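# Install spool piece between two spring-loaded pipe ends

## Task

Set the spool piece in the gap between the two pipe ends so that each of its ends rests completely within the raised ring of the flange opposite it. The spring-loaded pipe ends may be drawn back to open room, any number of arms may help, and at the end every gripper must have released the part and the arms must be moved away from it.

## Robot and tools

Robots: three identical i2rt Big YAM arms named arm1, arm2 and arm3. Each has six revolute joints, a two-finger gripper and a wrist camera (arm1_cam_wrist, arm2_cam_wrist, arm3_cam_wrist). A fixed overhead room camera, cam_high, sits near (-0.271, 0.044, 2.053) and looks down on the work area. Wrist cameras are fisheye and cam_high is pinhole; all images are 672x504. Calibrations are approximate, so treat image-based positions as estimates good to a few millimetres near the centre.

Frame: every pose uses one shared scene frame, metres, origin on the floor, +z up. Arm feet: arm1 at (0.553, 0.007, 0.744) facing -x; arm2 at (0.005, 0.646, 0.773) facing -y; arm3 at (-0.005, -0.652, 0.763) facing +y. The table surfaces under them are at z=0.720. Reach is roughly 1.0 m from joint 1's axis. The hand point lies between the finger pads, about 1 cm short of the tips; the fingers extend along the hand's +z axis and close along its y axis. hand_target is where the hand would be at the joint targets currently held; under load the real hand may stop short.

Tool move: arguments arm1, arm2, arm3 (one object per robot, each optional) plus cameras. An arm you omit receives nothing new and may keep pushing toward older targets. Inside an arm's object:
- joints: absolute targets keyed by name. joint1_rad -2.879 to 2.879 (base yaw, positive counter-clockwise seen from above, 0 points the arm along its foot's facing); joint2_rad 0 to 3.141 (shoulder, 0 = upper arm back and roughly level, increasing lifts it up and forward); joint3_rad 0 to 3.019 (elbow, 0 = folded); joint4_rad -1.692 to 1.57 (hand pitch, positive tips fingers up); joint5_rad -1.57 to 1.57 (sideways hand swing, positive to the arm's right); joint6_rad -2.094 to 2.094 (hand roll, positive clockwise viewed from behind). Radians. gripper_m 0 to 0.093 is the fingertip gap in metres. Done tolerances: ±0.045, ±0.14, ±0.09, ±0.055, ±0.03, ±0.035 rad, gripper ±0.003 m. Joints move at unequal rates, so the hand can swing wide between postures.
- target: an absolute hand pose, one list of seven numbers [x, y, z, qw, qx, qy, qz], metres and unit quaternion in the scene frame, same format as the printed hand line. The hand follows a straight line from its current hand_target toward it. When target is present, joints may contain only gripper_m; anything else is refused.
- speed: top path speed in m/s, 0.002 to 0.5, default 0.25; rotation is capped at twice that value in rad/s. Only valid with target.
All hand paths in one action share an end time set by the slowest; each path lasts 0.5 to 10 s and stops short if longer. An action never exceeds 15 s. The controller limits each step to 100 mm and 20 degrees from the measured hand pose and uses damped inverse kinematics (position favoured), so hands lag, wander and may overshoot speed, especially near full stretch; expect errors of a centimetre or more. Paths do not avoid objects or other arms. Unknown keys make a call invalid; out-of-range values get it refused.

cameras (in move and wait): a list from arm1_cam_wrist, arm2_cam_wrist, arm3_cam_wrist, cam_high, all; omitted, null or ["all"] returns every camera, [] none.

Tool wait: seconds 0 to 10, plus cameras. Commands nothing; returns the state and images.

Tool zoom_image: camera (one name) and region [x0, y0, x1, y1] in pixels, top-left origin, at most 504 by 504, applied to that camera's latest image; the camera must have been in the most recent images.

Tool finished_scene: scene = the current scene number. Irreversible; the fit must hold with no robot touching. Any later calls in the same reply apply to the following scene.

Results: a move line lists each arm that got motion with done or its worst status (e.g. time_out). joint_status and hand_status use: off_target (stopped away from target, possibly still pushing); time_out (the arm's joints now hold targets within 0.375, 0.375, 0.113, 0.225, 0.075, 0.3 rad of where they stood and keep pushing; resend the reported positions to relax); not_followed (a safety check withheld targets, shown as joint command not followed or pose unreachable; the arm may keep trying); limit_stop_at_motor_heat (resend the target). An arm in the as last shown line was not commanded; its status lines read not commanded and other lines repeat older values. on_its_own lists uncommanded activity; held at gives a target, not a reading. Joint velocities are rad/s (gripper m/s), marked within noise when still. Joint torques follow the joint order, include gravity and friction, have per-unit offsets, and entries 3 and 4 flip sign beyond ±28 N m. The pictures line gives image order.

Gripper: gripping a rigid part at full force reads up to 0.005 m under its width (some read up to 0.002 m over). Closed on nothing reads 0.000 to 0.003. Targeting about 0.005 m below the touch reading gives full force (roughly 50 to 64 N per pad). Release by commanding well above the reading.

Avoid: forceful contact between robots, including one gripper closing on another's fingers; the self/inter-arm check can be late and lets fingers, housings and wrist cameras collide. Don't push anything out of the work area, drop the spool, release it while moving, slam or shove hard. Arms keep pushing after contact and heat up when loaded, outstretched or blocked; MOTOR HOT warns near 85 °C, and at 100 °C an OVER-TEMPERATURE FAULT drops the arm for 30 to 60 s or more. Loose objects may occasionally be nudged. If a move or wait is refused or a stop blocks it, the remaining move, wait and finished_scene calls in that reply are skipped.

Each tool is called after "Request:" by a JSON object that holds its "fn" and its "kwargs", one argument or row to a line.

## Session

Request:
{"fn": "move", "kwargs": {

}}

Request:
{"fn": "zoom_image", "kwargs": {
  "camera": "cam_high",
  "region": [180, 100, 480, 400]
}}

Scene clock: 0.00 s.
Joint torques (N m): no reading
Heat: arm1: hottest joint3_rad 29 °C; arm2: hottest joint3_rad 30 °C; arm3: hottest joint3_rad 30 °C.
Joint velocities: within noise
arm1.joint_positions: joint1_rad=+0.419 joint2_rad=+0.534 joint3_rad=+1.395 joint4_rad=-1.256 joint5_rad=+0.223 joint6_rad=+0.204 gripper_m=+0.09396
arm1.joint_status: not commanded
arm1.hand: x=+0.3532 y=-0.0359 z=+1.3232 quat_wxyz=(+0.076, +0.828, +0.020, -0.555) (m; scene frame)
arm1.hand_target: x=+0.3567 y=-0.0345 z=+1.3345 quat_wxyz=(+0.080, +0.821, +0.018, -0.565) (m; scene frame)
arm1.hand_status: not commanded
arm2.joint_positions: joint1_rad=+0.351 joint2_rad=+0.452 joint3_rad=+1.418 joint4_rad=-1.270 joint5_rad=+0.094 joint6_rad=+0.375 gripper_m=+0.09396
arm2.joint_status: not commanded
arm2.hand: x=+0.0383 y=+0.4927 z=+1.3724 quat_wxyz=(-0.519, -0.606, -0.527, +0.293) (m; scene frame)
arm2.hand_target: x=+0.0371 y=+0.4967 z=+1.3808 quat_wxyz=(-0.527, -0.601, -0.522, +0.297) (m; scene frame)
arm2.hand_status: not commanded
arm3.joint_positions: joint1_rad=+0.391 joint2_rad=+0.617 joint3_rad=+1.399 joint4_rad=-1.139 joint5_rad=-0.163 joint6_rad=-0.394 gripper_m=+0.09396
arm3.joint_status: not commanded
arm3.hand: x=-0.1279 y=-0.4365 z=+1.3542 quat_wxyz=(-0.363, +0.772, -0.270, -0.446) (m; scene frame)
arm3.hand_target: x=-0.1266 y=-0.4401 z=+1.3645 quat_wxyz=(-0.370, +0.766, -0.267, -0.453) (m; scene frame)
arm3.hand_status: not commanded
pictures: arm1_cam_wrist, arm2_cam_wrist, arm3_cam_wrist, cam_high
camera_calibration:
arm1_cam_wrist: T_world_to_cam=[[-0.122328, 0.986715, -0.106906, 0.221681], [0.842271, 0.0462315, -0.537069, 0.419899], [-0.524992, -0.155742, -0.836737, 1.41197], [0, 0, 0, 1]] pos_world=[0.414722, -0.0182453, 1.43066]
arm2_cam_wrist: T_world_to_cam=[[-0.940803, -0.0907662, -0.326576, 0.531253], [0.113518, 0.823468, -0.555891, 0.358123], [0.319381, -0.560056, -0.764417, 1.43364], [0, 0, 0, 1]] pos_world=[0.00127298, 0.556237, 1.46847]
arm3_cam_wrist: T_world_to_cam=[[0.742047, 0.589259, 0.319594, -0.0806775], [0.656294, -0.541496, -0.525414, 0.564678], [-0.136546, 0.599629, -0.788543, 1.43612], [0, 0, 0, 1]] pos_world=[-0.114632, -0.507829, 1.45492]

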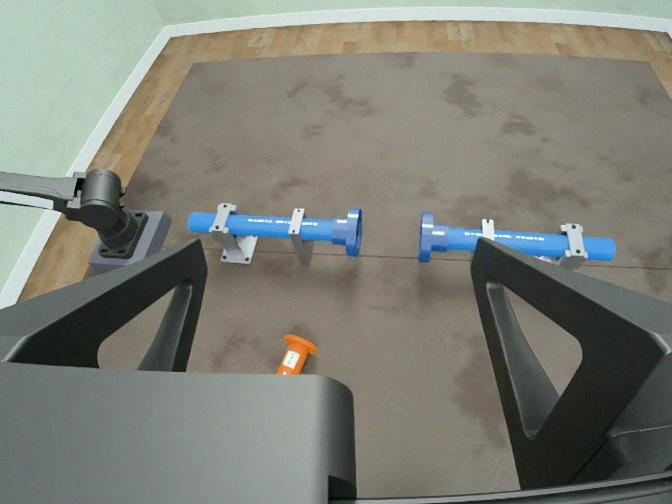

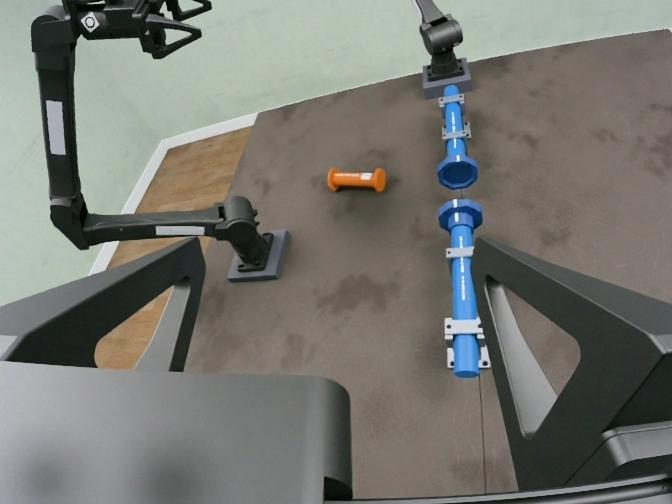

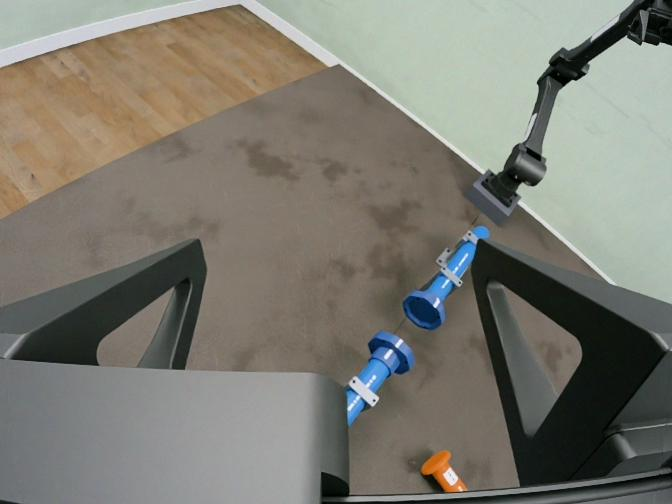

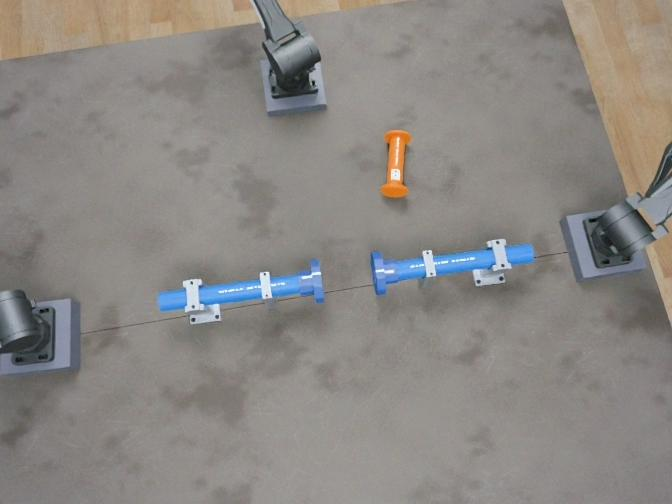

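Scaled by 1.680 (camera's finer frame: 960x720).

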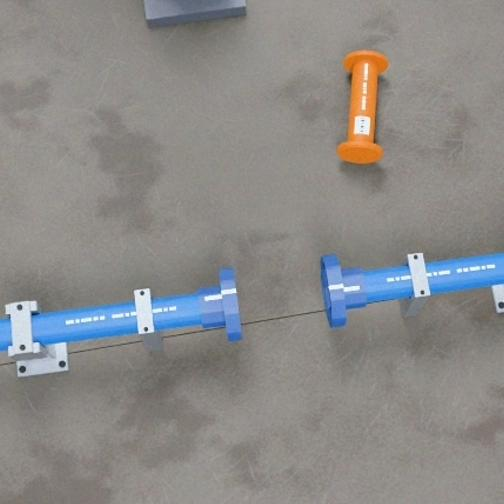

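Request:
{"fn": "move", "kwargs": {
  "arm1": {"target":[0.29,-0.15,0.90,0.2566,0.9576,-0.1261,-0.0337],"speed":0.25},
  "arm2": {"target":[0.004,0.10,0.94,0.1777,0.7022,0.6633,-0.1881],"speed":0.25},
  "arm3": {"target":[-0.010,-0.19,0.94,0.1881,-0.6633,0.7021,0.1777],"speed":0.25}
}}

Scene clock: 63.20 s.
Joint torques (N m): arm1=[-1.08 -3.37 9.05 1.76 -0.3 0.23] | arm2=[2.2 -10.05 13.46 1.54 0.22 -0.01] | arm3=[-0.85 -7.41 12.27 1.89 0.01 0.13]
Heat: arm1: hottest joint3_rad 34 °C; arm2: hottest joint3_rad 36 °C; arm3: hottest joint3_rad 33 °C.
move: arm1 done; arm2 off_target; arm3 off_target
Joint velocities: within noise
arm1.joint_positions: joint1_rad=+0.324 joint2_rad=+0.968 joint3_rad=+0.680 joint4_rad=-1.007 joint5_rad=-0.435 joint6_rad=+0.613 gripper_m=+0.09395
arm1.joint_status: not commanded
arm1.hand: x=+0.2966 y=-0.1491 z=+0.8964 quat_wxyz=(+0.251, +0.960, -0.119, -0.027)
arm1.hand_target: x=+0.2902 y=-0.1499 z=+0.9000 quat_wxyz=(+0.257, +0.958, -0.126, -0.033)
arm1.hand_status: done (0.008 m and 1.4 deg from the pose sent, 0.443 m and 68.0 deg at the start)
arm2.joint_positions: joint1_rad=+0.045 joint2_rad=+1.500 joint3_rad=+1.097 joint4_rad=-0.702 joint5_rad=+0.027 joint6_rad=+0.067 gripper_m=+0.09396
arm2.joint_status: not commanded
arm2.hand: x=-0.0026 y=+0.1227 z=+0.9223 quat_wxyz=(-0.162, -0.713, -0.660, +0.172)
arm2.hand_target: x=+0.0041 y=+0.1014 z=+0.9405 quat_wxyz=(-0.178, -0.702, -0.663, +0.188)
arm2.hand_status: off_target (0.029 m and 2.9 deg from the pose sent, 0.585 m and 45.5 deg at the start)
arm3.joint_positions: joint1_rad=+0.048 joint2_rad=+1.287 joint3_rad=+0.917 joint4_rad=-0.732 joint5_rad=+0.031 joint6_rad=+0.061 gripper_m=+0.09396
arm3.joint_status: not commanded
arm3.hand: x=-0.0174 y=-0.2058 z=+0.9250 quat_wxyz=(-0.174, +0.677, -0.696, -0.165)
arm3.hand_target: x=-0.0100 y=-0.1909 z=+0.9402 quat_wxyz=(-0.188, +0.664, -0.702, -0.178)
arm3.hand_status: off_target (0.023 m and 2.8 deg from the pose sent, 0.496 m and 63.7 deg at the start)
pictures: arm1_cam_wrist, arm2_cam_wrist, arm3_cam_wrist, cam_high
arm1_cam_wrist: T_world_to_cam=[[0.21461, 0.842304, -0.494435, 0.506744], [0.856523, 0.080973, 0.509717, -0.6938], [0.469373, -0.532885, -0.704075, 0.537427], [0, 0, 0, 1]] pos_world=[0.23325, -0.084267, 0.982583]
arm2_cam_wrist: T_world_to_cam=[[-0.996446, 0.0839527, -0.00693309, -0.00415432], [0.0819013, 0.984765, 0.153396, -0.256726], [0.0197054, 0.152282, -0.988141, 1.01363], [0, 0, 0, 1]] pos_world=[-0.00308739, 0.0988054, 1.04096]
arm3_cam_wrist: T_world_to_cam=[[0.999516, -0.0303514, 0.00687839, 0.00474491], [-0.0310028, -0.990338, 0.135163, -0.323794], [0.00270955, -0.135311, -0.990799, 1.01261], [0, 0, 0, 1]] pos_world=[-0.0175248, -0.183504, 1.04703]

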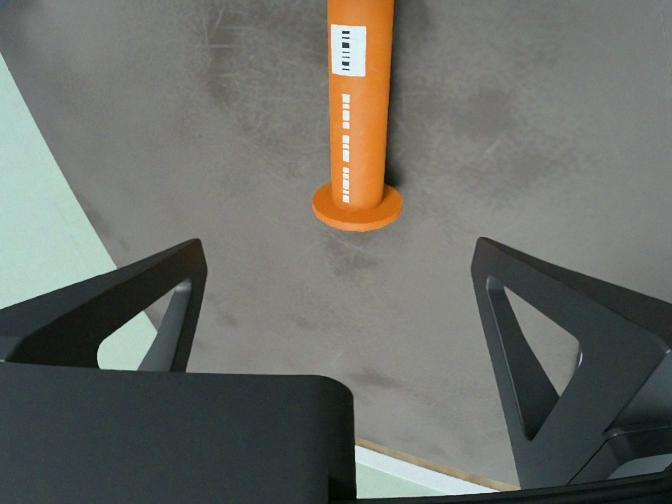

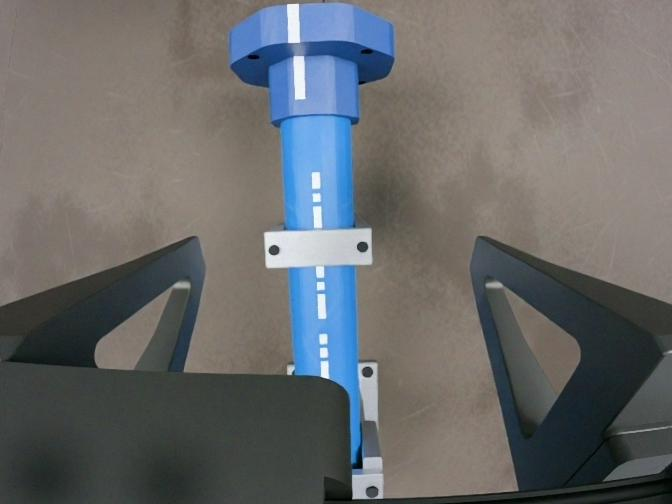

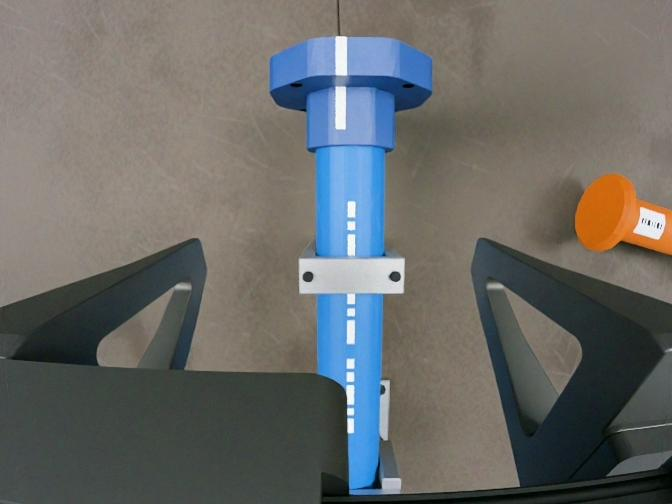

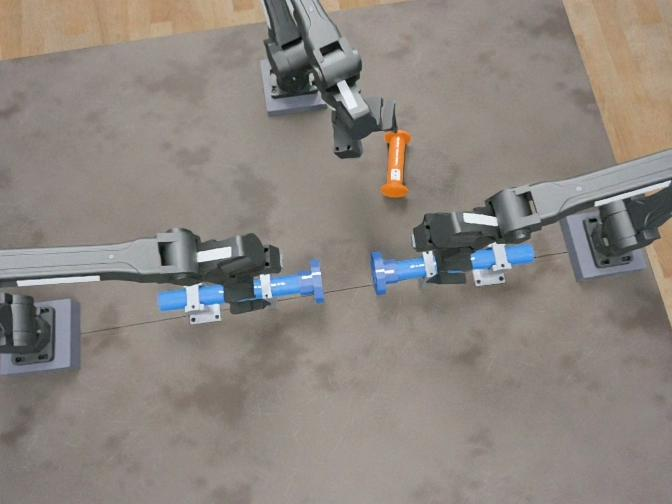

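Request:
{"fn": "move", "kwargs": {
  "arm1": {"target":[0.282,-0.178,0.82,0.2566,0.9576,-0.1261,-0.0337],"speed":0.12},
  "arm2": {"target":[0.011,0.055,0.880,0.1777,0.7022,0.6633,-0.1881],"speed":0.12},
  "arm3": {"target":[-0.007,-0.151,0.880,0.1881,-0.6633,0.7021,0.1777],"speed":0.12},
  "cameras": ["arm1_cam_wrist","arm2_cam_wrist","arm3_cam_wrist"]
}}

Scene clock: 105.83 s.
Joint torques (N m): arm1=[-0.03 -4.13 7.8 1.83 -0.1 0.23] | arm2=[2.2 -11.81 12.83 1.68 0.22 0.1] | arm3=[-1.55 -8.47 11.38 1.96 -0.07 -0.06]
Heat: arm1: hottest joint3_rad 36 °C; arm2: hottest joint3_rad 42 °C; arm3: hottest joint3_rad 38 °C.
move: arm1 done; arm2 off_target; arm3 off_target
Joint velocities: within noise
arm1.joint_positions: joint1_rad=+0.402 joint2_rad=+1.133 joint3_rad=+0.557 joint4_rad=-0.672 joint5_rad=-0.412 joint6_rad=+0.708 gripper_m=+0.09395
arm1.joint_status: not commanded
arm1.hand: x=+0.2852 y=-0.1744 z=+0.8199 quat_wxyz=(+0.255, +0.959, -0.124, -0.031)
arm1.hand_target: x=+0.2820 y=-0.1780 z=+0.8202 quat_wxyz=(+0.257, +0.958, -0.126, -0.034)
arm1.hand_status: done (0.005 m and 0.5 deg from the pose sent, 0.083 m and 1.3 deg at the start)
arm2.joint_positions: joint1_rad=+0.058 joint2_rad=+1.672 joint3_rad=+1.141 joint4_rad=-0.573 joint5_rad=+0.034 joint6_rad=+0.067 gripper_m=+0.09396
arm2.joint_status: not commanded
arm2.hand: x=+0.0034 y=+0.0792 z=+0.8664 quat_wxyz=(-0.161, -0.709, -0.664, +0.173)
arm2.hand_target: x=+0.0112 y=+0.0565 z=+0.8805 quat_wxyz=(-0.178, -0.702, -0.663, +0.188)
arm2.hand_status: off_target (0.029 m and 2.7 deg from the pose sent, 0.081 m and 2.9 deg at the start)
arm3.joint_positions: joint1_rad=+0.041 joint2_rad=+1.452 joint3_rad=+0.917 joint4_rad=-0.555 joint5_rad=+0.031 joint6_rad=+0.061 gripper_m=+0.09396
arm3.joint_status: not commanded
arm3.hand: x=-0.0149 y=-0.1665 z=+0.8718 quat_wxyz=(-0.179, +0.673, -0.698, -0.169)
arm3.hand_target: x=-0.0068 y=-0.1518 z=+0.8802 quat_wxyz=(-0.188, +0.663, -0.702, -0.178)
arm3.hand_status: off_target (0.019 m and 1.9 deg from the pose sent, 0.072 m and 2.8 deg at the start)
arm1_cam_wrist: T_world_to_cam=[[0.221072, 0.836657, -0.501131, 0.495386], [0.860868, 0.0740571, 0.50341, -0.640222], [0.458294, -0.542698, -0.703879, 0.476694], [0, 0, 0, 1]] pos_world=[0.223164, -0.108354, 0.906082]
arm2_cam_wrist: T_world_to_cam=[[-0.997297, 0.0734646, -0.00119188, 0.000904949], [0.0724223, 0.985625, 0.152641, -0.205164], [0.0123884, 0.152142, -0.988281, 0.965041], [0, 0, 0, 1]] pos_world=[0.00380566, 0.0553258, 0.985049]
arm3_cam_wrist: T_world_to_cam=[[0.999235, -0.038719, 0.00553153, 0.00357074], [-0.0391055, -0.991627, 0.123068, -0.267412], [0.000720159, -0.12319, -0.992383, 0.968616], [0, 0, 0, 1]] pos_world=[-0.0147229, -0.145711, 0.994128]

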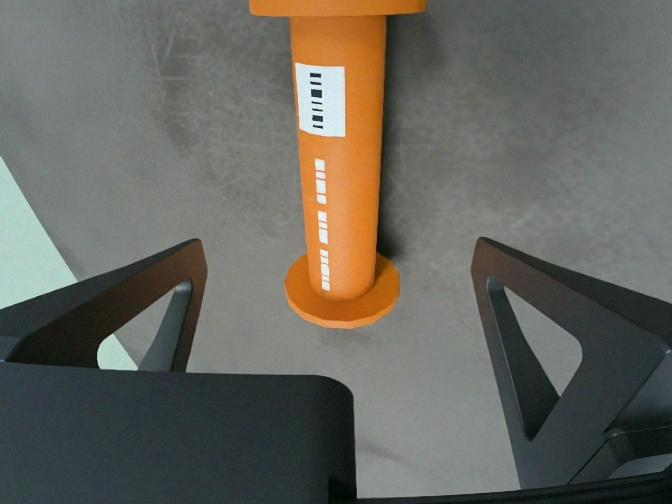

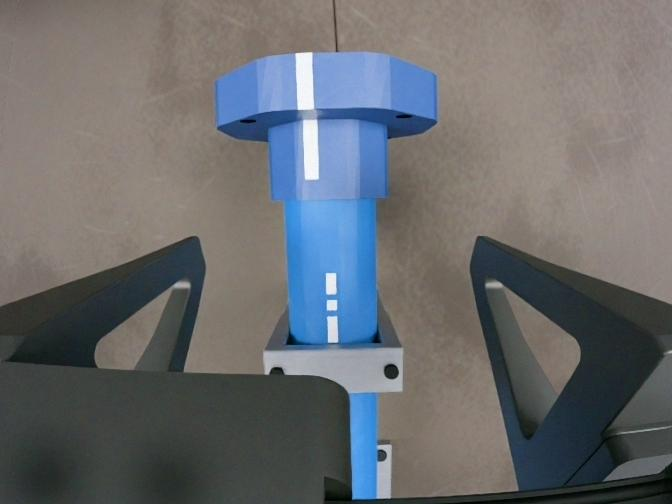

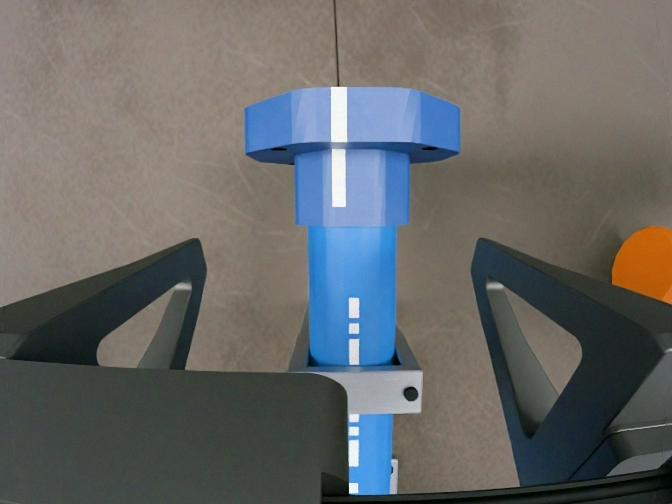

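Request:
{"fn": "move", "kwargs": {
  "arm1": {"target":[0.272,-0.2145,0.758,0.2566,0.9576,-0.1261,-0.0337],"speed":0.08},
  "arm2": {"target":[0.013,0.0195,0.841,0.1777,0.7022,0.6633,-0.1881],"speed":0.08},
  "arm3": {"target":[0.001,-0.1225,0.837,0.1881,-0.6633,0.7021,0.1777],"speed":0.08}
}}

Request:
{"fn": "zoom_image", "kwargs": {
  "camera": "cam_high",
  "region": [290, 90, 440, 240]
}}

Scene clock: 124.97 s.
Joint torques (N m): arm1=[-0.09 -5.77 6.28 1.91 -0.07 0.23] | arm2=[2.26 -13.16 12.45 1.66 0.22 0.12] | arm3=[-1.96 -9.17 12.03 2.02 -0.08 -0.13]
Heat: arm1: hottest joint3_rad 36 °C; arm2: hottest joint3_rad 42 °C; arm3: hottest joint3_rad 38 °C.
move: arm1 done; arm2 off_target; arm3 off_target
Joint velocities: within noise
arm1.joint_positions: joint1_rad=+0.504 joint2_rad=+1.359 joint3_rad=+0.526 joint4_rad=-0.373 joint5_rad=-0.376 joint6_rad=+0.811 gripper_m=+0.09395
arm1.joint_status: not commanded
arm1.hand: x=+0.2736 y=-0.2110 z=+0.7592 quat_wxyz=(+0.255, +0.959, -0.123, -0.032)
arm1.hand_target: x=+0.2720 y=-0.2145 z=+0.7582 quat_wxyz=(+0.257, +0.958, -0.126, -0.034)
arm1.hand_status: done (0.004 m and 0.5 deg from the pose sent, 0.075 m and 0.5 deg at the start)
arm2.joint_positions: joint1_rad=+0.060 joint2_rad=+1.803 joint3_rad=+1.210 joint4_rad=-0.509 joint5_rad=+0.035 joint6_rad=+0.067 gripper_m=+0.09396
arm2.joint_status: not commanded
arm2.hand: x=+0.0046 y=+0.0433 z=+0.8304 quat_wxyz=(-0.162, -0.709, -0.664, +0.175)
arm2.hand_target: x=+0.0132 y=+0.0210 z=+0.8414 quat_wxyz=(-0.178, -0.702, -0.663, +0.188)
arm2.hand_status: off_target (0.027 m and 2.5 deg from the pose sent, 0.066 m and 2.7 deg at the start)
arm3.joint_positions: joint1_rad=+0.022 joint2_rad=+1.582 joint3_rad=+0.926 joint4_rad=-0.442 joint5_rad=+0.024 joint6_rad=+0.059 gripper_m=+0.09396
arm3.joint_status: not commanded
arm3.hand: x=-0.0072 y=-0.1438 z=+0.8269 quat_wxyz=(-0.175, +0.669, -0.703, -0.166)
arm3.hand_target: x=+0.0011 y=-0.1236 z=+0.8375 quat_wxyz=(-0.188, +0.663, -0.702, -0.178)
arm3.hand_status: off_target (0.025 m and 2.1 deg from the pose sent, 0.058 m and 1.9 deg at the start)
pictures: arm1_cam_wrist, arm2_cam_wrist, arm3_cam_wrist, cam_high
arm1_cam_wrist: T_world_to_cam=[[0.219491, 0.836849, -0.501506, 0.498839], [0.862082, 0.0743051, 0.501292, -0.595625], [0.45677, -0.542368, -0.705123, 0.420821], [0, 0, 0, 1]] pos_world=[0.211769, -0.144955, 0.845483]
arm2_cam_wrist: T_world_to_cam=[[-0.997404, 0.072002, -0.000422801, 0.00416484], [0.0711291, 0.98619, 0.149563, -0.161875], [0.0111858, 0.149145, -0.988752, 0.935459], [0, 0, 0, 1]] pos_world=[0.00520422, 0.0198212, 0.949149]
arm3_cam_wrist: T_world_to_cam=[[0.998685, -0.0512666, 0.000658404, -0.000774884], [-0.050911, -0.990074, 0.131002, -0.245535], [-0.00606414, -0.130863, -0.991382, 0.924829], [0, 0, 0, 1]] pos_world=[-0.00611825, -0.122112, 0.949025]

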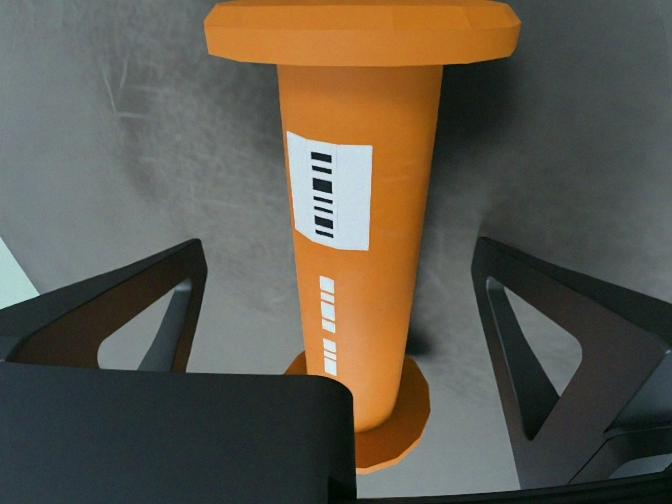

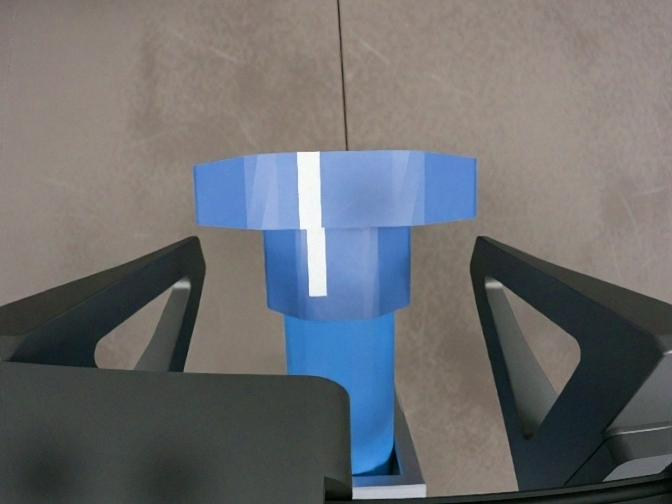

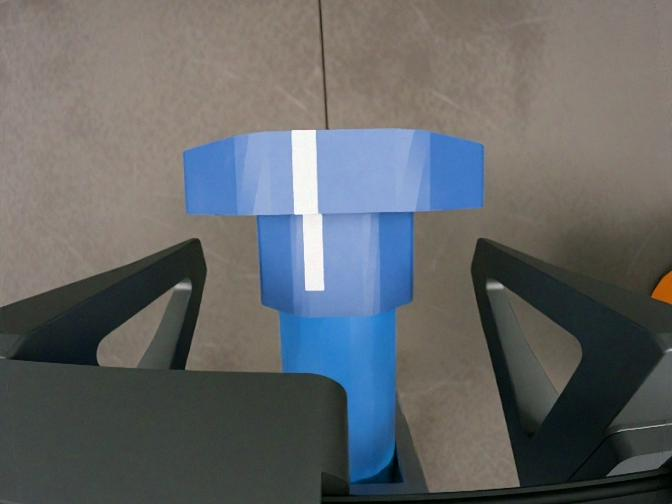

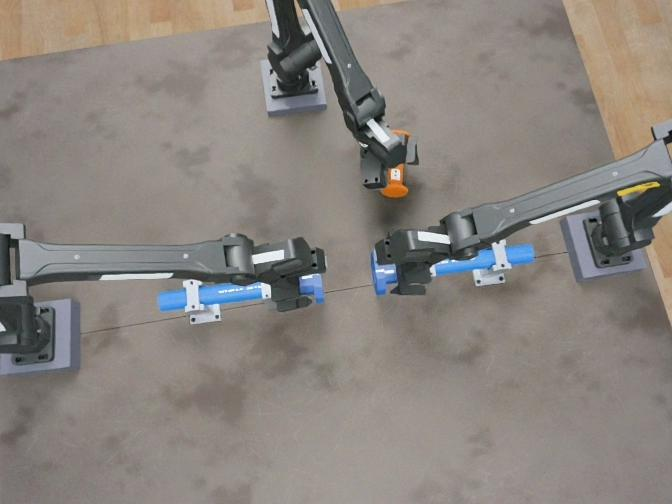

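Scaled by 3.360 (camera's finer frame: 960x720).

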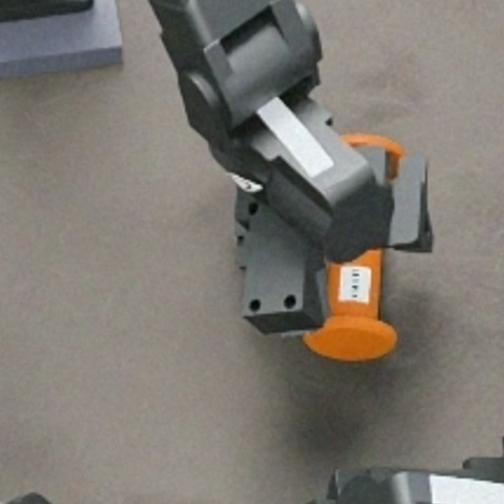

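Request:
{"fn": "move", "kwargs": {
  "arm1": {"joints":{"gripper_m":0.020}},
  "arm2": {"target":[0.0135,0.019,0.836,0.1777,0.7022,0.6633,-0.1881],"speed":0.08},
  "arm3": {"target":[0.001,-0.112,0.836,0.1881,-0.6633,0.7021,0.1777],"speed":0.08}
}}

Scene clock: 146.13 s.
Joint torques (N m): arm1=[-0.03 -5.83 6.39 1.91 -0.14 0.22] | arm2=[2.2 -13.22 12.18 1.69 0.23 0.12] | arm3=[-2.55 -8.47 12.1 1.81 -0.19 -0.14]
Heat: arm1: hottest joint3_rad 36 °C; arm2: hottest joint3_rad 46 °C; arm3: hottest joint3_rad 40 °C.
move: arm1 off_target; arm2 off_target; arm3 off_target
Joint velocities: within noise
arm1.joint_positions: joint1_rad=+0.504 joint2_rad=+1.360 joint3_rad=+0.524 joint4_rad=-0.372 joint5_rad=-0.374 joint6_rad=+0.812 gripper_m=+0.03556
arm1.joint_status: gripper_m off_target (ended at +0.03558, target +0.02000)
arm1.hand: x=+0.2740 y=-0.2105 z=+0.7584 quat_wxyz=(+0.253, +0.959, -0.124, -0.032)
arm1.hand_target: x=+0.2721 y=-0.2145 z=+0.7580 quat_wxyz=(+0.257, +0.958, -0.126, -0.033)
arm1.hand_status: not commanded
arm2.joint_positions: joint1_rad=+0.060 joint2_rad=+1.811 joint3_rad=+1.210 joint4_rad=-0.498 joint5_rad=+0.035 joint6_rad=+0.067 gripper_m=+0.09396
arm2.joint_status: not commanded
arm2.hand: x=+0.0050 y=+0.0414 z=+0.8273 quat_wxyz=(-0.164, -0.708, -0.664, +0.176)
arm2.hand_target: x=+0.0137 y=+0.0203 z=+0.8364 quat_wxyz=(-0.178, -0.702, -0.663, +0.188)
arm2.hand_status: off_target (0.026 m and 2.3 deg from the pose sent, 0.026 m and 2.5 deg at the start)
arm3.joint_positions: joint1_rad=+0.022 joint2_rad=+1.606 joint3_rad=+0.954 joint4_rad=-0.442 joint5_rad=+0.024 joint6_rad=+0.059 gripper_m=+0.09396
arm3.joint_status: not commanded
arm3.hand: x=-0.0073 y=-0.1329 z=+0.8270 quat_wxyz=(-0.177, +0.668, -0.703, -0.168)
arm3.hand_target: x=+0.0011 y=-0.1131 z=+0.8364 quat_wxyz=(-0.188, +0.663, -0.702, -0.178)
arm3.hand_status: off_target (0.024 m and 1.8 deg from the pose sent, 0.034 m and 2.1 deg at the start)
pictures: arm1_cam_wrist, arm2_cam_wrist, arm3_cam_wrist, cam_high
arm1_cam_wrist: T_world_to_cam=[[0.221449, 0.837512, -0.499533, 0.495976], [0.861682, 0.0717834, 0.502346, -0.59691], [0.456579, -0.541683, -0.705773, 0.421058], [0, 0, 0, 1]] pos_world=[0.212267, -0.144458, 0.844783]
arm2_cam_wrist: T_world_to_cam=[[-0.997444, 0.0714475, -0.000376217, 0.00462989], [0.0706298, 0.986796, 0.145757, -0.156474], [0.0107852, 0.145358, -0.98932, 0.93331], [0, 0, 0, 1]] pos_world=[0.00560381, 0.0184129, 0.946151]
arm3_cam_wrist: T_world_to_cam=[[0.99869, -0.0511726, 0.000428637, 0.00019157], [-0.0508138, -0.990626, 0.1268, -0.23125], [-0.00606408, -0.126656, -0.991928, 0.927389], [0, 0, 0, 1]] pos_world=[-0.00631827, -0.111613, 0.949225]

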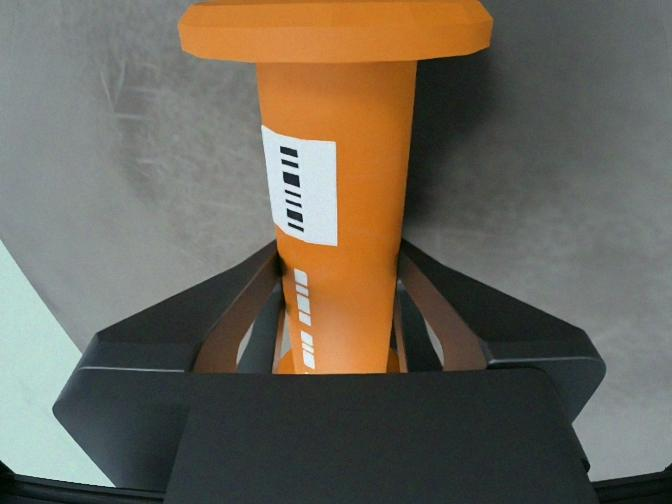

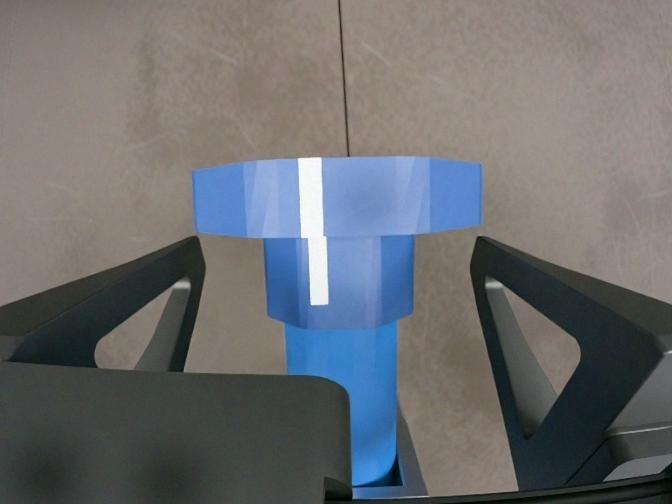

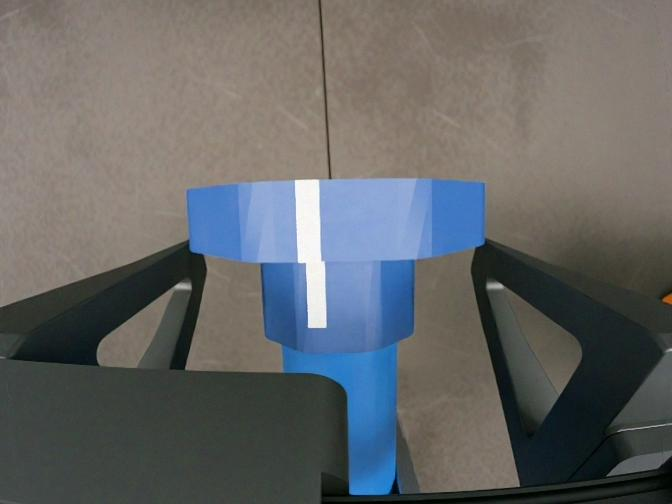

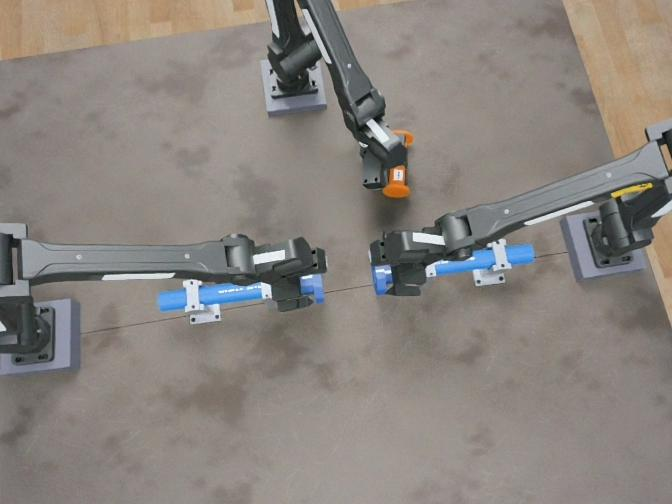

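Request:
{"fn": "move", "kwargs": {
  "arm1": {"target":[0.28,-0.19,0.85,0.2566,0.9576,-0.1261,-0.0337],"speed":0.1},
  "arm2": {"joints":{"gripper_m":0.025}},
  "arm3": {"target":[0.001,-0.124,0.836,0.1881,-0.6633,0.7021,0.1777],"speed":0.08}
}}

Scene clock: 153.70 s.
Joint torques (N m): arm1=[-1.32 -5.83 11.95 0.73 -0.4 -0.11] | arm2=[2.2 -13.16 12.19 1.68 0.16 0.12] | arm3=[-1.73 -10.81 9.02 2.02 -0.16 -0.06]
Heat: arm1: hottest joint3_rad 36 °C; arm2: hottest joint3_rad 47 °C; arm3: hottest joint3_rad 41 °C.
move: arm1 off_target; arm2 off_target; arm3 off_target
Joint velocities: within noise
arm1.joint_positions: joint1_rad=+0.455 joint2_rad=+1.117 joint3_rad=+0.565 joint4_rad=-0.734 joint5_rad=-0.389 joint6_rad=+0.778 gripper_m=+0.03556
arm1.joint_status: not commanded
arm1.hand: x=+0.3020 y=-0.1813 z=+0.8217 quat_wxyz=(+0.237, +0.962, -0.138, -0.006)
arm1.hand_target: x=+0.2810 y=-0.1895 z=+0.8501 quat_wxyz=(+0.256, +0.958, -0.126, -0.034)
arm1.hand_status: off_target (0.037 m and 4.1 deg from the pose sent, 0.094 m and 0.5 deg at the start)
arm2.joint_positions: joint1_rad=+0.060 joint2_rad=+1.811 joint3_rad=+1.210 joint4_rad=-0.498 joint5_rad=+0.037 joint6_rad=+0.067 gripper_m=+0.04935
arm2.joint_status: gripper_m off_target (ended at +0.04937, target +0.02500)
arm2.hand: x=+0.0047 y=+0.0414 z=+0.8273 quat_wxyz=(-0.163, -0.708, -0.664, +0.176)
arm2.hand_target: x=+0.0136 y=+0.0203 z=+0.8364 quat_wxyz=(-0.178, -0.702, -0.663, +0.188)
arm2.hand_status: not commanded
arm3.joint_positions: joint1_rad=+0.022 joint2_rad=+1.606 joint3_rad=+0.954 joint4_rad=-0.438 joint5_rad=+0.024 joint6_rad=+0.059 gripper_m=+0.09396
arm3.joint_status: not commanded
arm3.hand: x=-0.0074 y=-0.1321 z=+0.8274 quat_wxyz=(-0.178, +0.668, -0.702, -0.169)
arm3.hand_target: x=+0.0010 y=-0.1242 z=+0.8361 quat_wxyz=(-0.188, +0.663, -0.702, -0.178)
arm3.hand_status: off_target (0.014 m and 1.6 deg from the pose sent, 0.015 m and 1.8 deg at the start)
pictures: arm1_cam_wrist, arm2_cam_wrist, arm3_cam_wrist, cam_high
arm1_cam_wrist: T_world_to_cam=[[0.26252, 0.846877, -0.462475, 0.455795], [0.830388, 0.0458359, 0.555297, -0.693683], [0.491466, -0.52981, -0.691203, 0.44847], [0, 0, 0, 1]] pos_world=[0.235962, -0.116603, 0.905978]
arm2_cam_wrist: T_world_to_cam=[[-0.997392, 0.0721627, 0.000937257, 0.00327034], [0.0715292, 0.986744, 0.145667, -0.156384], [0.00958692, 0.145355, -0.989333, 0.933327], [0, 0, 0, 1]] pos_world=[0.00550009, 0.0184115, 0.946149]
arm3_cam_wrist: T_world_to_cam=[[0.998697, -0.0510245, -0.000188519, 0.000809138], [-0.0506136, -0.991111, 0.123036, -0.227495], [-0.00646468, -0.122866, -0.992402, 0.928793], [0, 0, 0, 1]] pos_world=[-0.00631811, -0.111315, 0.949726]

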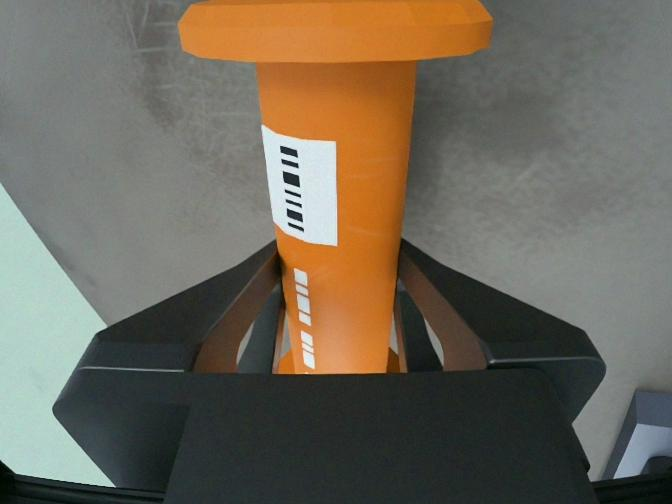

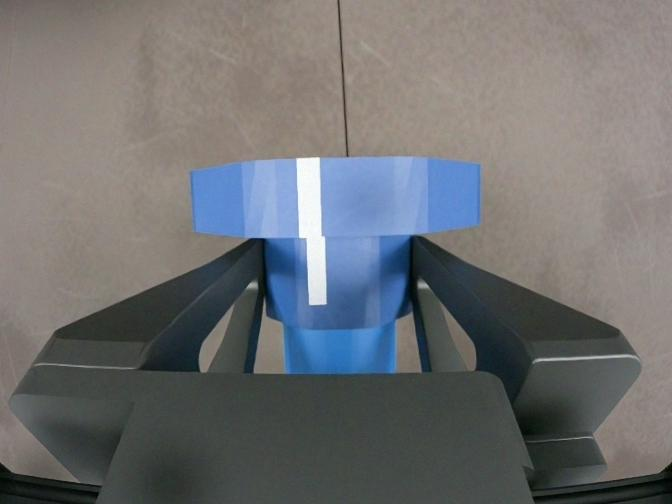

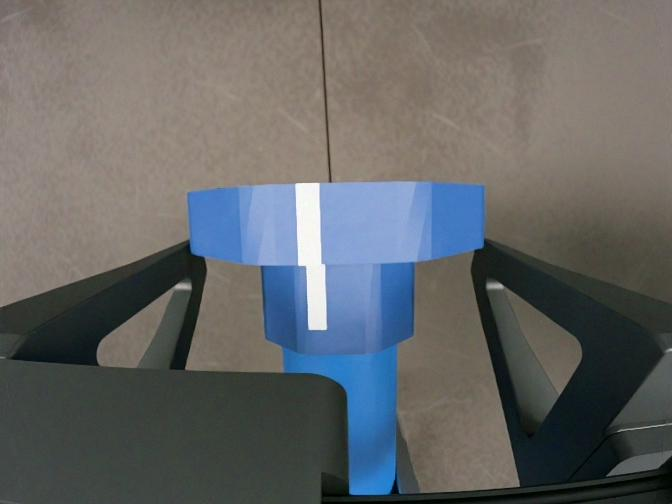

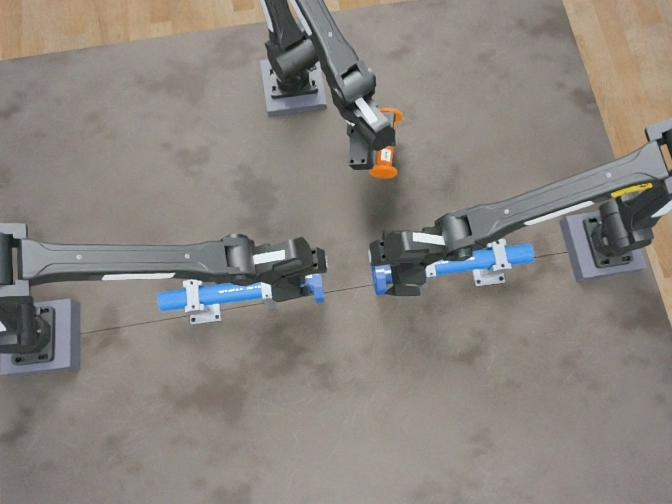

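Request:
{"fn": "move", "kwargs": {
  "arm1": {"target":[0.14,-0.04,0.875,0.3316,0.5883,-0.6349,-0.3756],"speed":0.2},
  "arm3": {"target":[0.001,-0.138,0.836,0.1881,-0.6633,0.7021,0.1777],"speed":0.08}
}}

Scene clock: 174.30 s.
Joint torques (N m): arm1=[-1.08 -4.54 9.55 3.41 0.32 0.17] | arm2=[2.2 -13.22 12.18 1.68 0.16 0.12] | arm3=[-2.55 -10.46 7.77 1.78 -0.13 -0.07]
Heat: arm1: hottest joint3_rad 38 °C; arm2: hottest joint3_rad 48 °C; arm3: hottest joint3_rad 40 °C.
move: arm1 off_target; arm3 done
Joint velocities: within noise
arm1.joint_positions: joint1_rad=+0.256 joint2_rad=+1.116 joint3_rad=+0.387 joint4_rad=+0.116 joint5_rad=+0.282 joint6_rad=+1.702 gripper_m=+0.03556
arm1.joint_status: not commanded
arm1.hand: x=+0.1561 y=-0.0393 z=+0.8539 quat_wxyz=(+0.307, +0.610, -0.635, -0.361)
arm1.hand_target: x=+0.1411 y=-0.0398 z=+0.8754 quat_wxyz=(+0.332, +0.588, -0.635, -0.375)
arm1.hand_status: off_target (0.027 m and 4.1 deg from the pose sent, 0.222 m and 85.6 deg at the start)
arm2: as last shown
arm3.joint_positions: joint1_rad=+0.022 joint2_rad=+1.581 joint3_rad=+0.932 joint4_rad=-0.431 joint5_rad=+0.024 joint6_rad=+0.059 gripper_m=+0.09396
arm3.joint_status: not commanded
arm3.hand: x=-0.0073 y=-0.1389 z=+0.8308 quat_wxyz=(-0.181, +0.667, -0.702, -0.173)
arm3.hand_target: x=+0.0009 y=-0.1380 z=+0.8359 quat_wxyz=(-0.188, +0.663, -0.702, -0.178)
arm3.hand_status: done (0.010 m and 1.1 deg from the pose sent, 0.013 m and 1.6 deg at the start)
pictures: arm1_cam_wrist, arm2_cam_wrist, arm3_cam_wrist, cam_high
arm1_cam_wrist: T_world_to_cam=[[0.547635, 0.00473941, -0.836704, 0.630711], [0.426129, -0.862163, 0.274024, -0.329209], [-0.720077, -0.506609, -0.47417, 0.622302], [0, 0, 0, 1]] pos_world=[0.242991, 0.0284425, 0.913007]
arm2_cam_wrist: T_world_to_cam=[[-0.997392, 0.0721627, 0.000937257, 0.00327034], [0.0715292, 0.986744, 0.145667, -0.156384], [0.00958692, 0.145355, -0.989333, 0.933327], [0, 0, 0, 1]] pos_world=[0.00550009, 0.0184115, 0.946149]
arm3_cam_wrist: T_world_to_cam=[[0.998702, -0.0509329, -0.000766944, 0.000868995], [-0.0505139, -0.992201, 0.113951, -0.227235], [-0.0065648, -0.113764, -0.993486, 0.933514], [0, 0, 0, 1]] pos_world=[-0.00621808, -0.119219, 0.953328]

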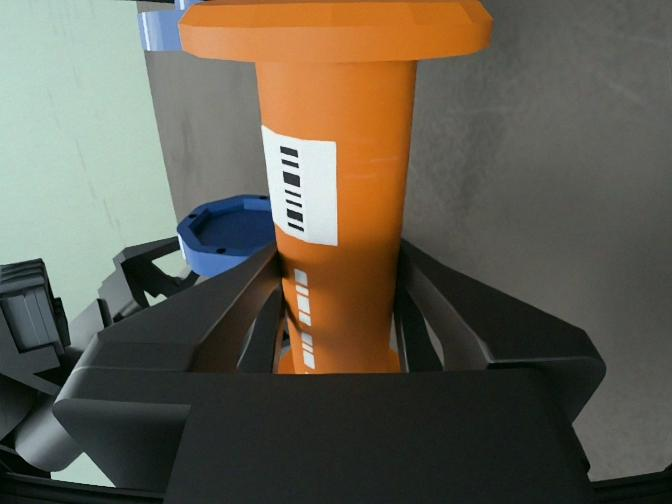

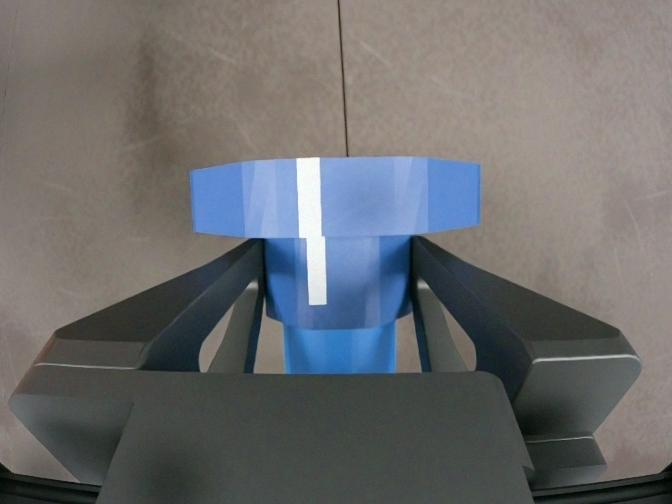

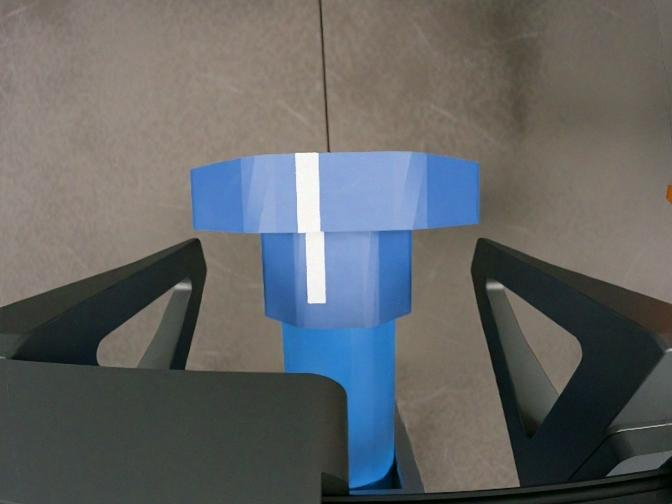

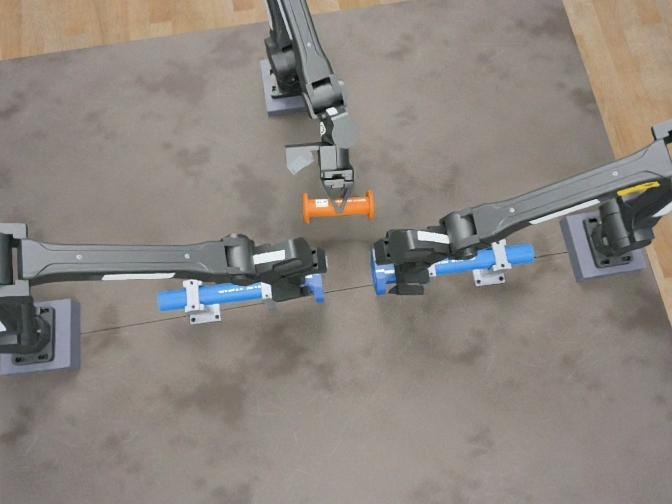

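Request:
{"fn": "move", "kwargs": {
  "arm3": {"joints":{"gripper_m":0.025}},
  "cameras": ["arm3_cam_wrist"]
}}

Request:
{"fn": "move", "kwargs": {
  "arm2": {"target":[0.0155,0.065,0.835,0.1777,0.7022,0.6633,-0.1881],"speed":0.04},
  "arm3": {"target":[-0.001,-0.175,0.836,0.1881,-0.6633,0.7021,0.1777],"speed":0.04},
  "cameras": ["arm2_cam_wrist","arm3_cam_wrist"]
}}

Scene clock: 181.67 s.
Joint torques (N m): arm1=[-1.14 -4.48 9.55 3.41 0.32 0.19] | arm2=[2.26 -13.1 12.19 1.68 0.16 0.12] | arm3=[-1.67 -11.46 7.83 1.83 -0.07 -0.14]
Heat: arm1: hottest joint3_rad 39 °C; arm2: hottest joint3_rad 48 °C; arm3: hottest joint3_rad 39 °C.
move: arm3 off_target
Joint velocities: within noise
arm1, arm2: as last shown
arm1.joint_positions: joint1_rad=+0.256 joint2_rad=+1.116 joint3_rad=+0.387 joint4_rad=+0.117 joint5_rad=+0.282 joint6_rad=+1.702 gripper_m=+0.03556
arm1.hand: x=+0.1561 y=-0.0393 z=+0.8538 quat_wxyz=(+0.307, +0.610, -0.635, -0.361)
arm3.joint_positions: joint1_rad=+0.022 joint2_rad=+1.581 joint3_rad=+0.932 joint4_rad=-0.431 joint5_rad=+0.022 joint6_rad=+0.057 gripper_m=+0.04791
arm3.joint_status: gripper_m off_target (ended at +0.04794, target +0.02500)
arm3.hand: x=-0.0075 y=-0.1388 z=+0.8312 quat_wxyz=(-0.180, +0.668, -0.701, -0.173)
arm3.hand_target: x=+0.0010 y=-0.1380 z=+0.8360 quat_wxyz=(-0.188, +0.663, -0.702, -0.178)
arm3.hand_status: not commanded
arm3_cam_wrist: T_world_to_cam=[[0.998796, -0.0490246, -0.00172678, 0.00211266], [-0.0485137, -0.992377, 0.113286, -0.22666], [-0.00726741, -0.113066, -0.993561, 0.934061], [0, 0, 0, 1]] pos_world=[-0.00631803, -0.119219, 0.953728]

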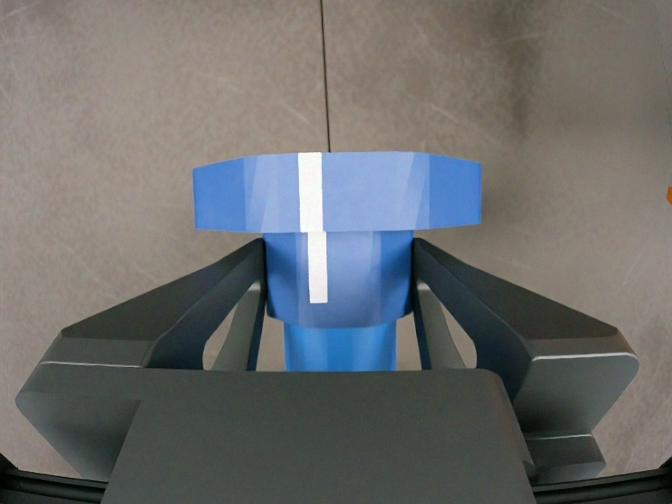

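Scene clock: 183.33 s.
Joint torques (N m): arm1=[-1.2 -4.48 9.55 3.4 0.32 0.18] | arm2=[2.49 -16.97 6.04 0.76 0.18 0.16] | arm3=[-1.26 -12.28 5.56 0.72 -0.04 -0.05]
Heat: arm1: hottest joint3_rad 39 °C; arm2: hottest joint3_rad 48 °C; arm3: hottest joint3_rad 39 °C.
move: arm2 off_target; arm3 off_target
Joint velocities: within noise
arm1: as last shown
arm2.joint_positions: joint1_rad=+0.062 joint2_rad=+1.772 joint3_rad=+1.137 joint4_rad=-0.422 joint5_rad=+0.039 joint6_rad=+0.067 gripper_m=+0.04935
arm2.joint_status: not commanded
arm2.hand: x=+0.0053 y=+0.0537 z=+0.8271 quat_wxyz=(-0.177, -0.704, -0.660, +0.191)
arm2.hand_target: x=+0.0152 y=+0.0646 z=+0.8344 quat_wxyz=(-0.178, -0.702, -0.663, +0.188)
arm2.hand_status: off_target (0.017 m and 0.5 deg from the pose sent, 0.027 m and 2.3 deg at the start)
arm3.joint_positions: joint1_rad=+0.022 joint2_rad=+1.526 joint3_rad=+0.855 joint4_rad=-0.378 joint5_rad=+0.021 joint6_rad=+0.057 gripper_m=+0.04791
arm3.joint_status: not commanded
arm3.hand: x=-0.0073 y=-0.1583 z=+0.8310 quat_wxyz=(-0.190, +0.665, -0.698, -0.184)
arm3.hand_target: x=-0.0012 y=-0.1743 z=+0.8351 quat_wxyz=(-0.188, +0.663, -0.702, -0.178)
arm3.hand_status: off_target (0.019 m and 0.9 deg from the pose sent, 0.037 m and 1.1 deg at the start)
arm2_cam_wrist: T_world_to_cam=[[-0.997445, 0.0714414, -0.000132968, 0.00386161], [0.0710377, 0.992002, 0.104336, -0.134556], [0.0075858, 0.10406, -0.994542, 0.937855], [0, 0, 0, 1]] pos_world=[0.00629594, 0.0356115, 0.946776]
arm3_cam_wrist: T_world_to_cam=[[0.99881, -0.0486117, -0.00391495, 0.00282663], [-0.0481138, -0.995325, 0.0837467, -0.221853], [-0.00796772, -0.0834587, -0.996479, 0.938747], [0, 0, 0, 1]] pos_world=[-0.00601777, -0.142331, 0.954033]

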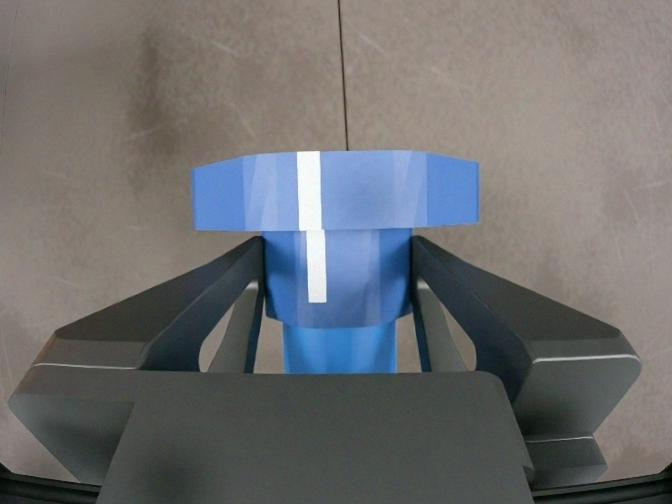

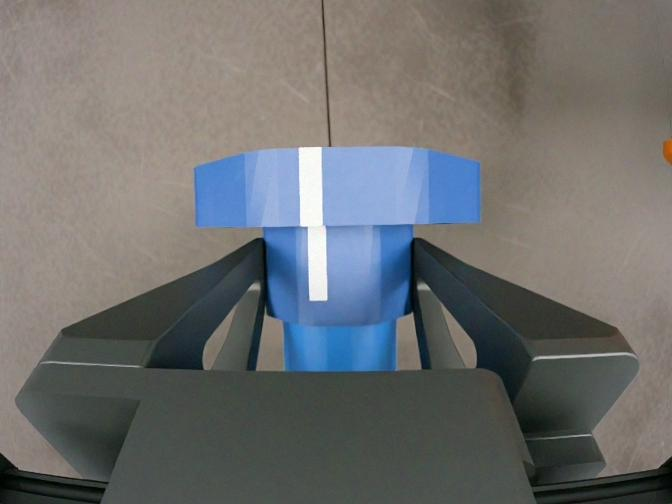

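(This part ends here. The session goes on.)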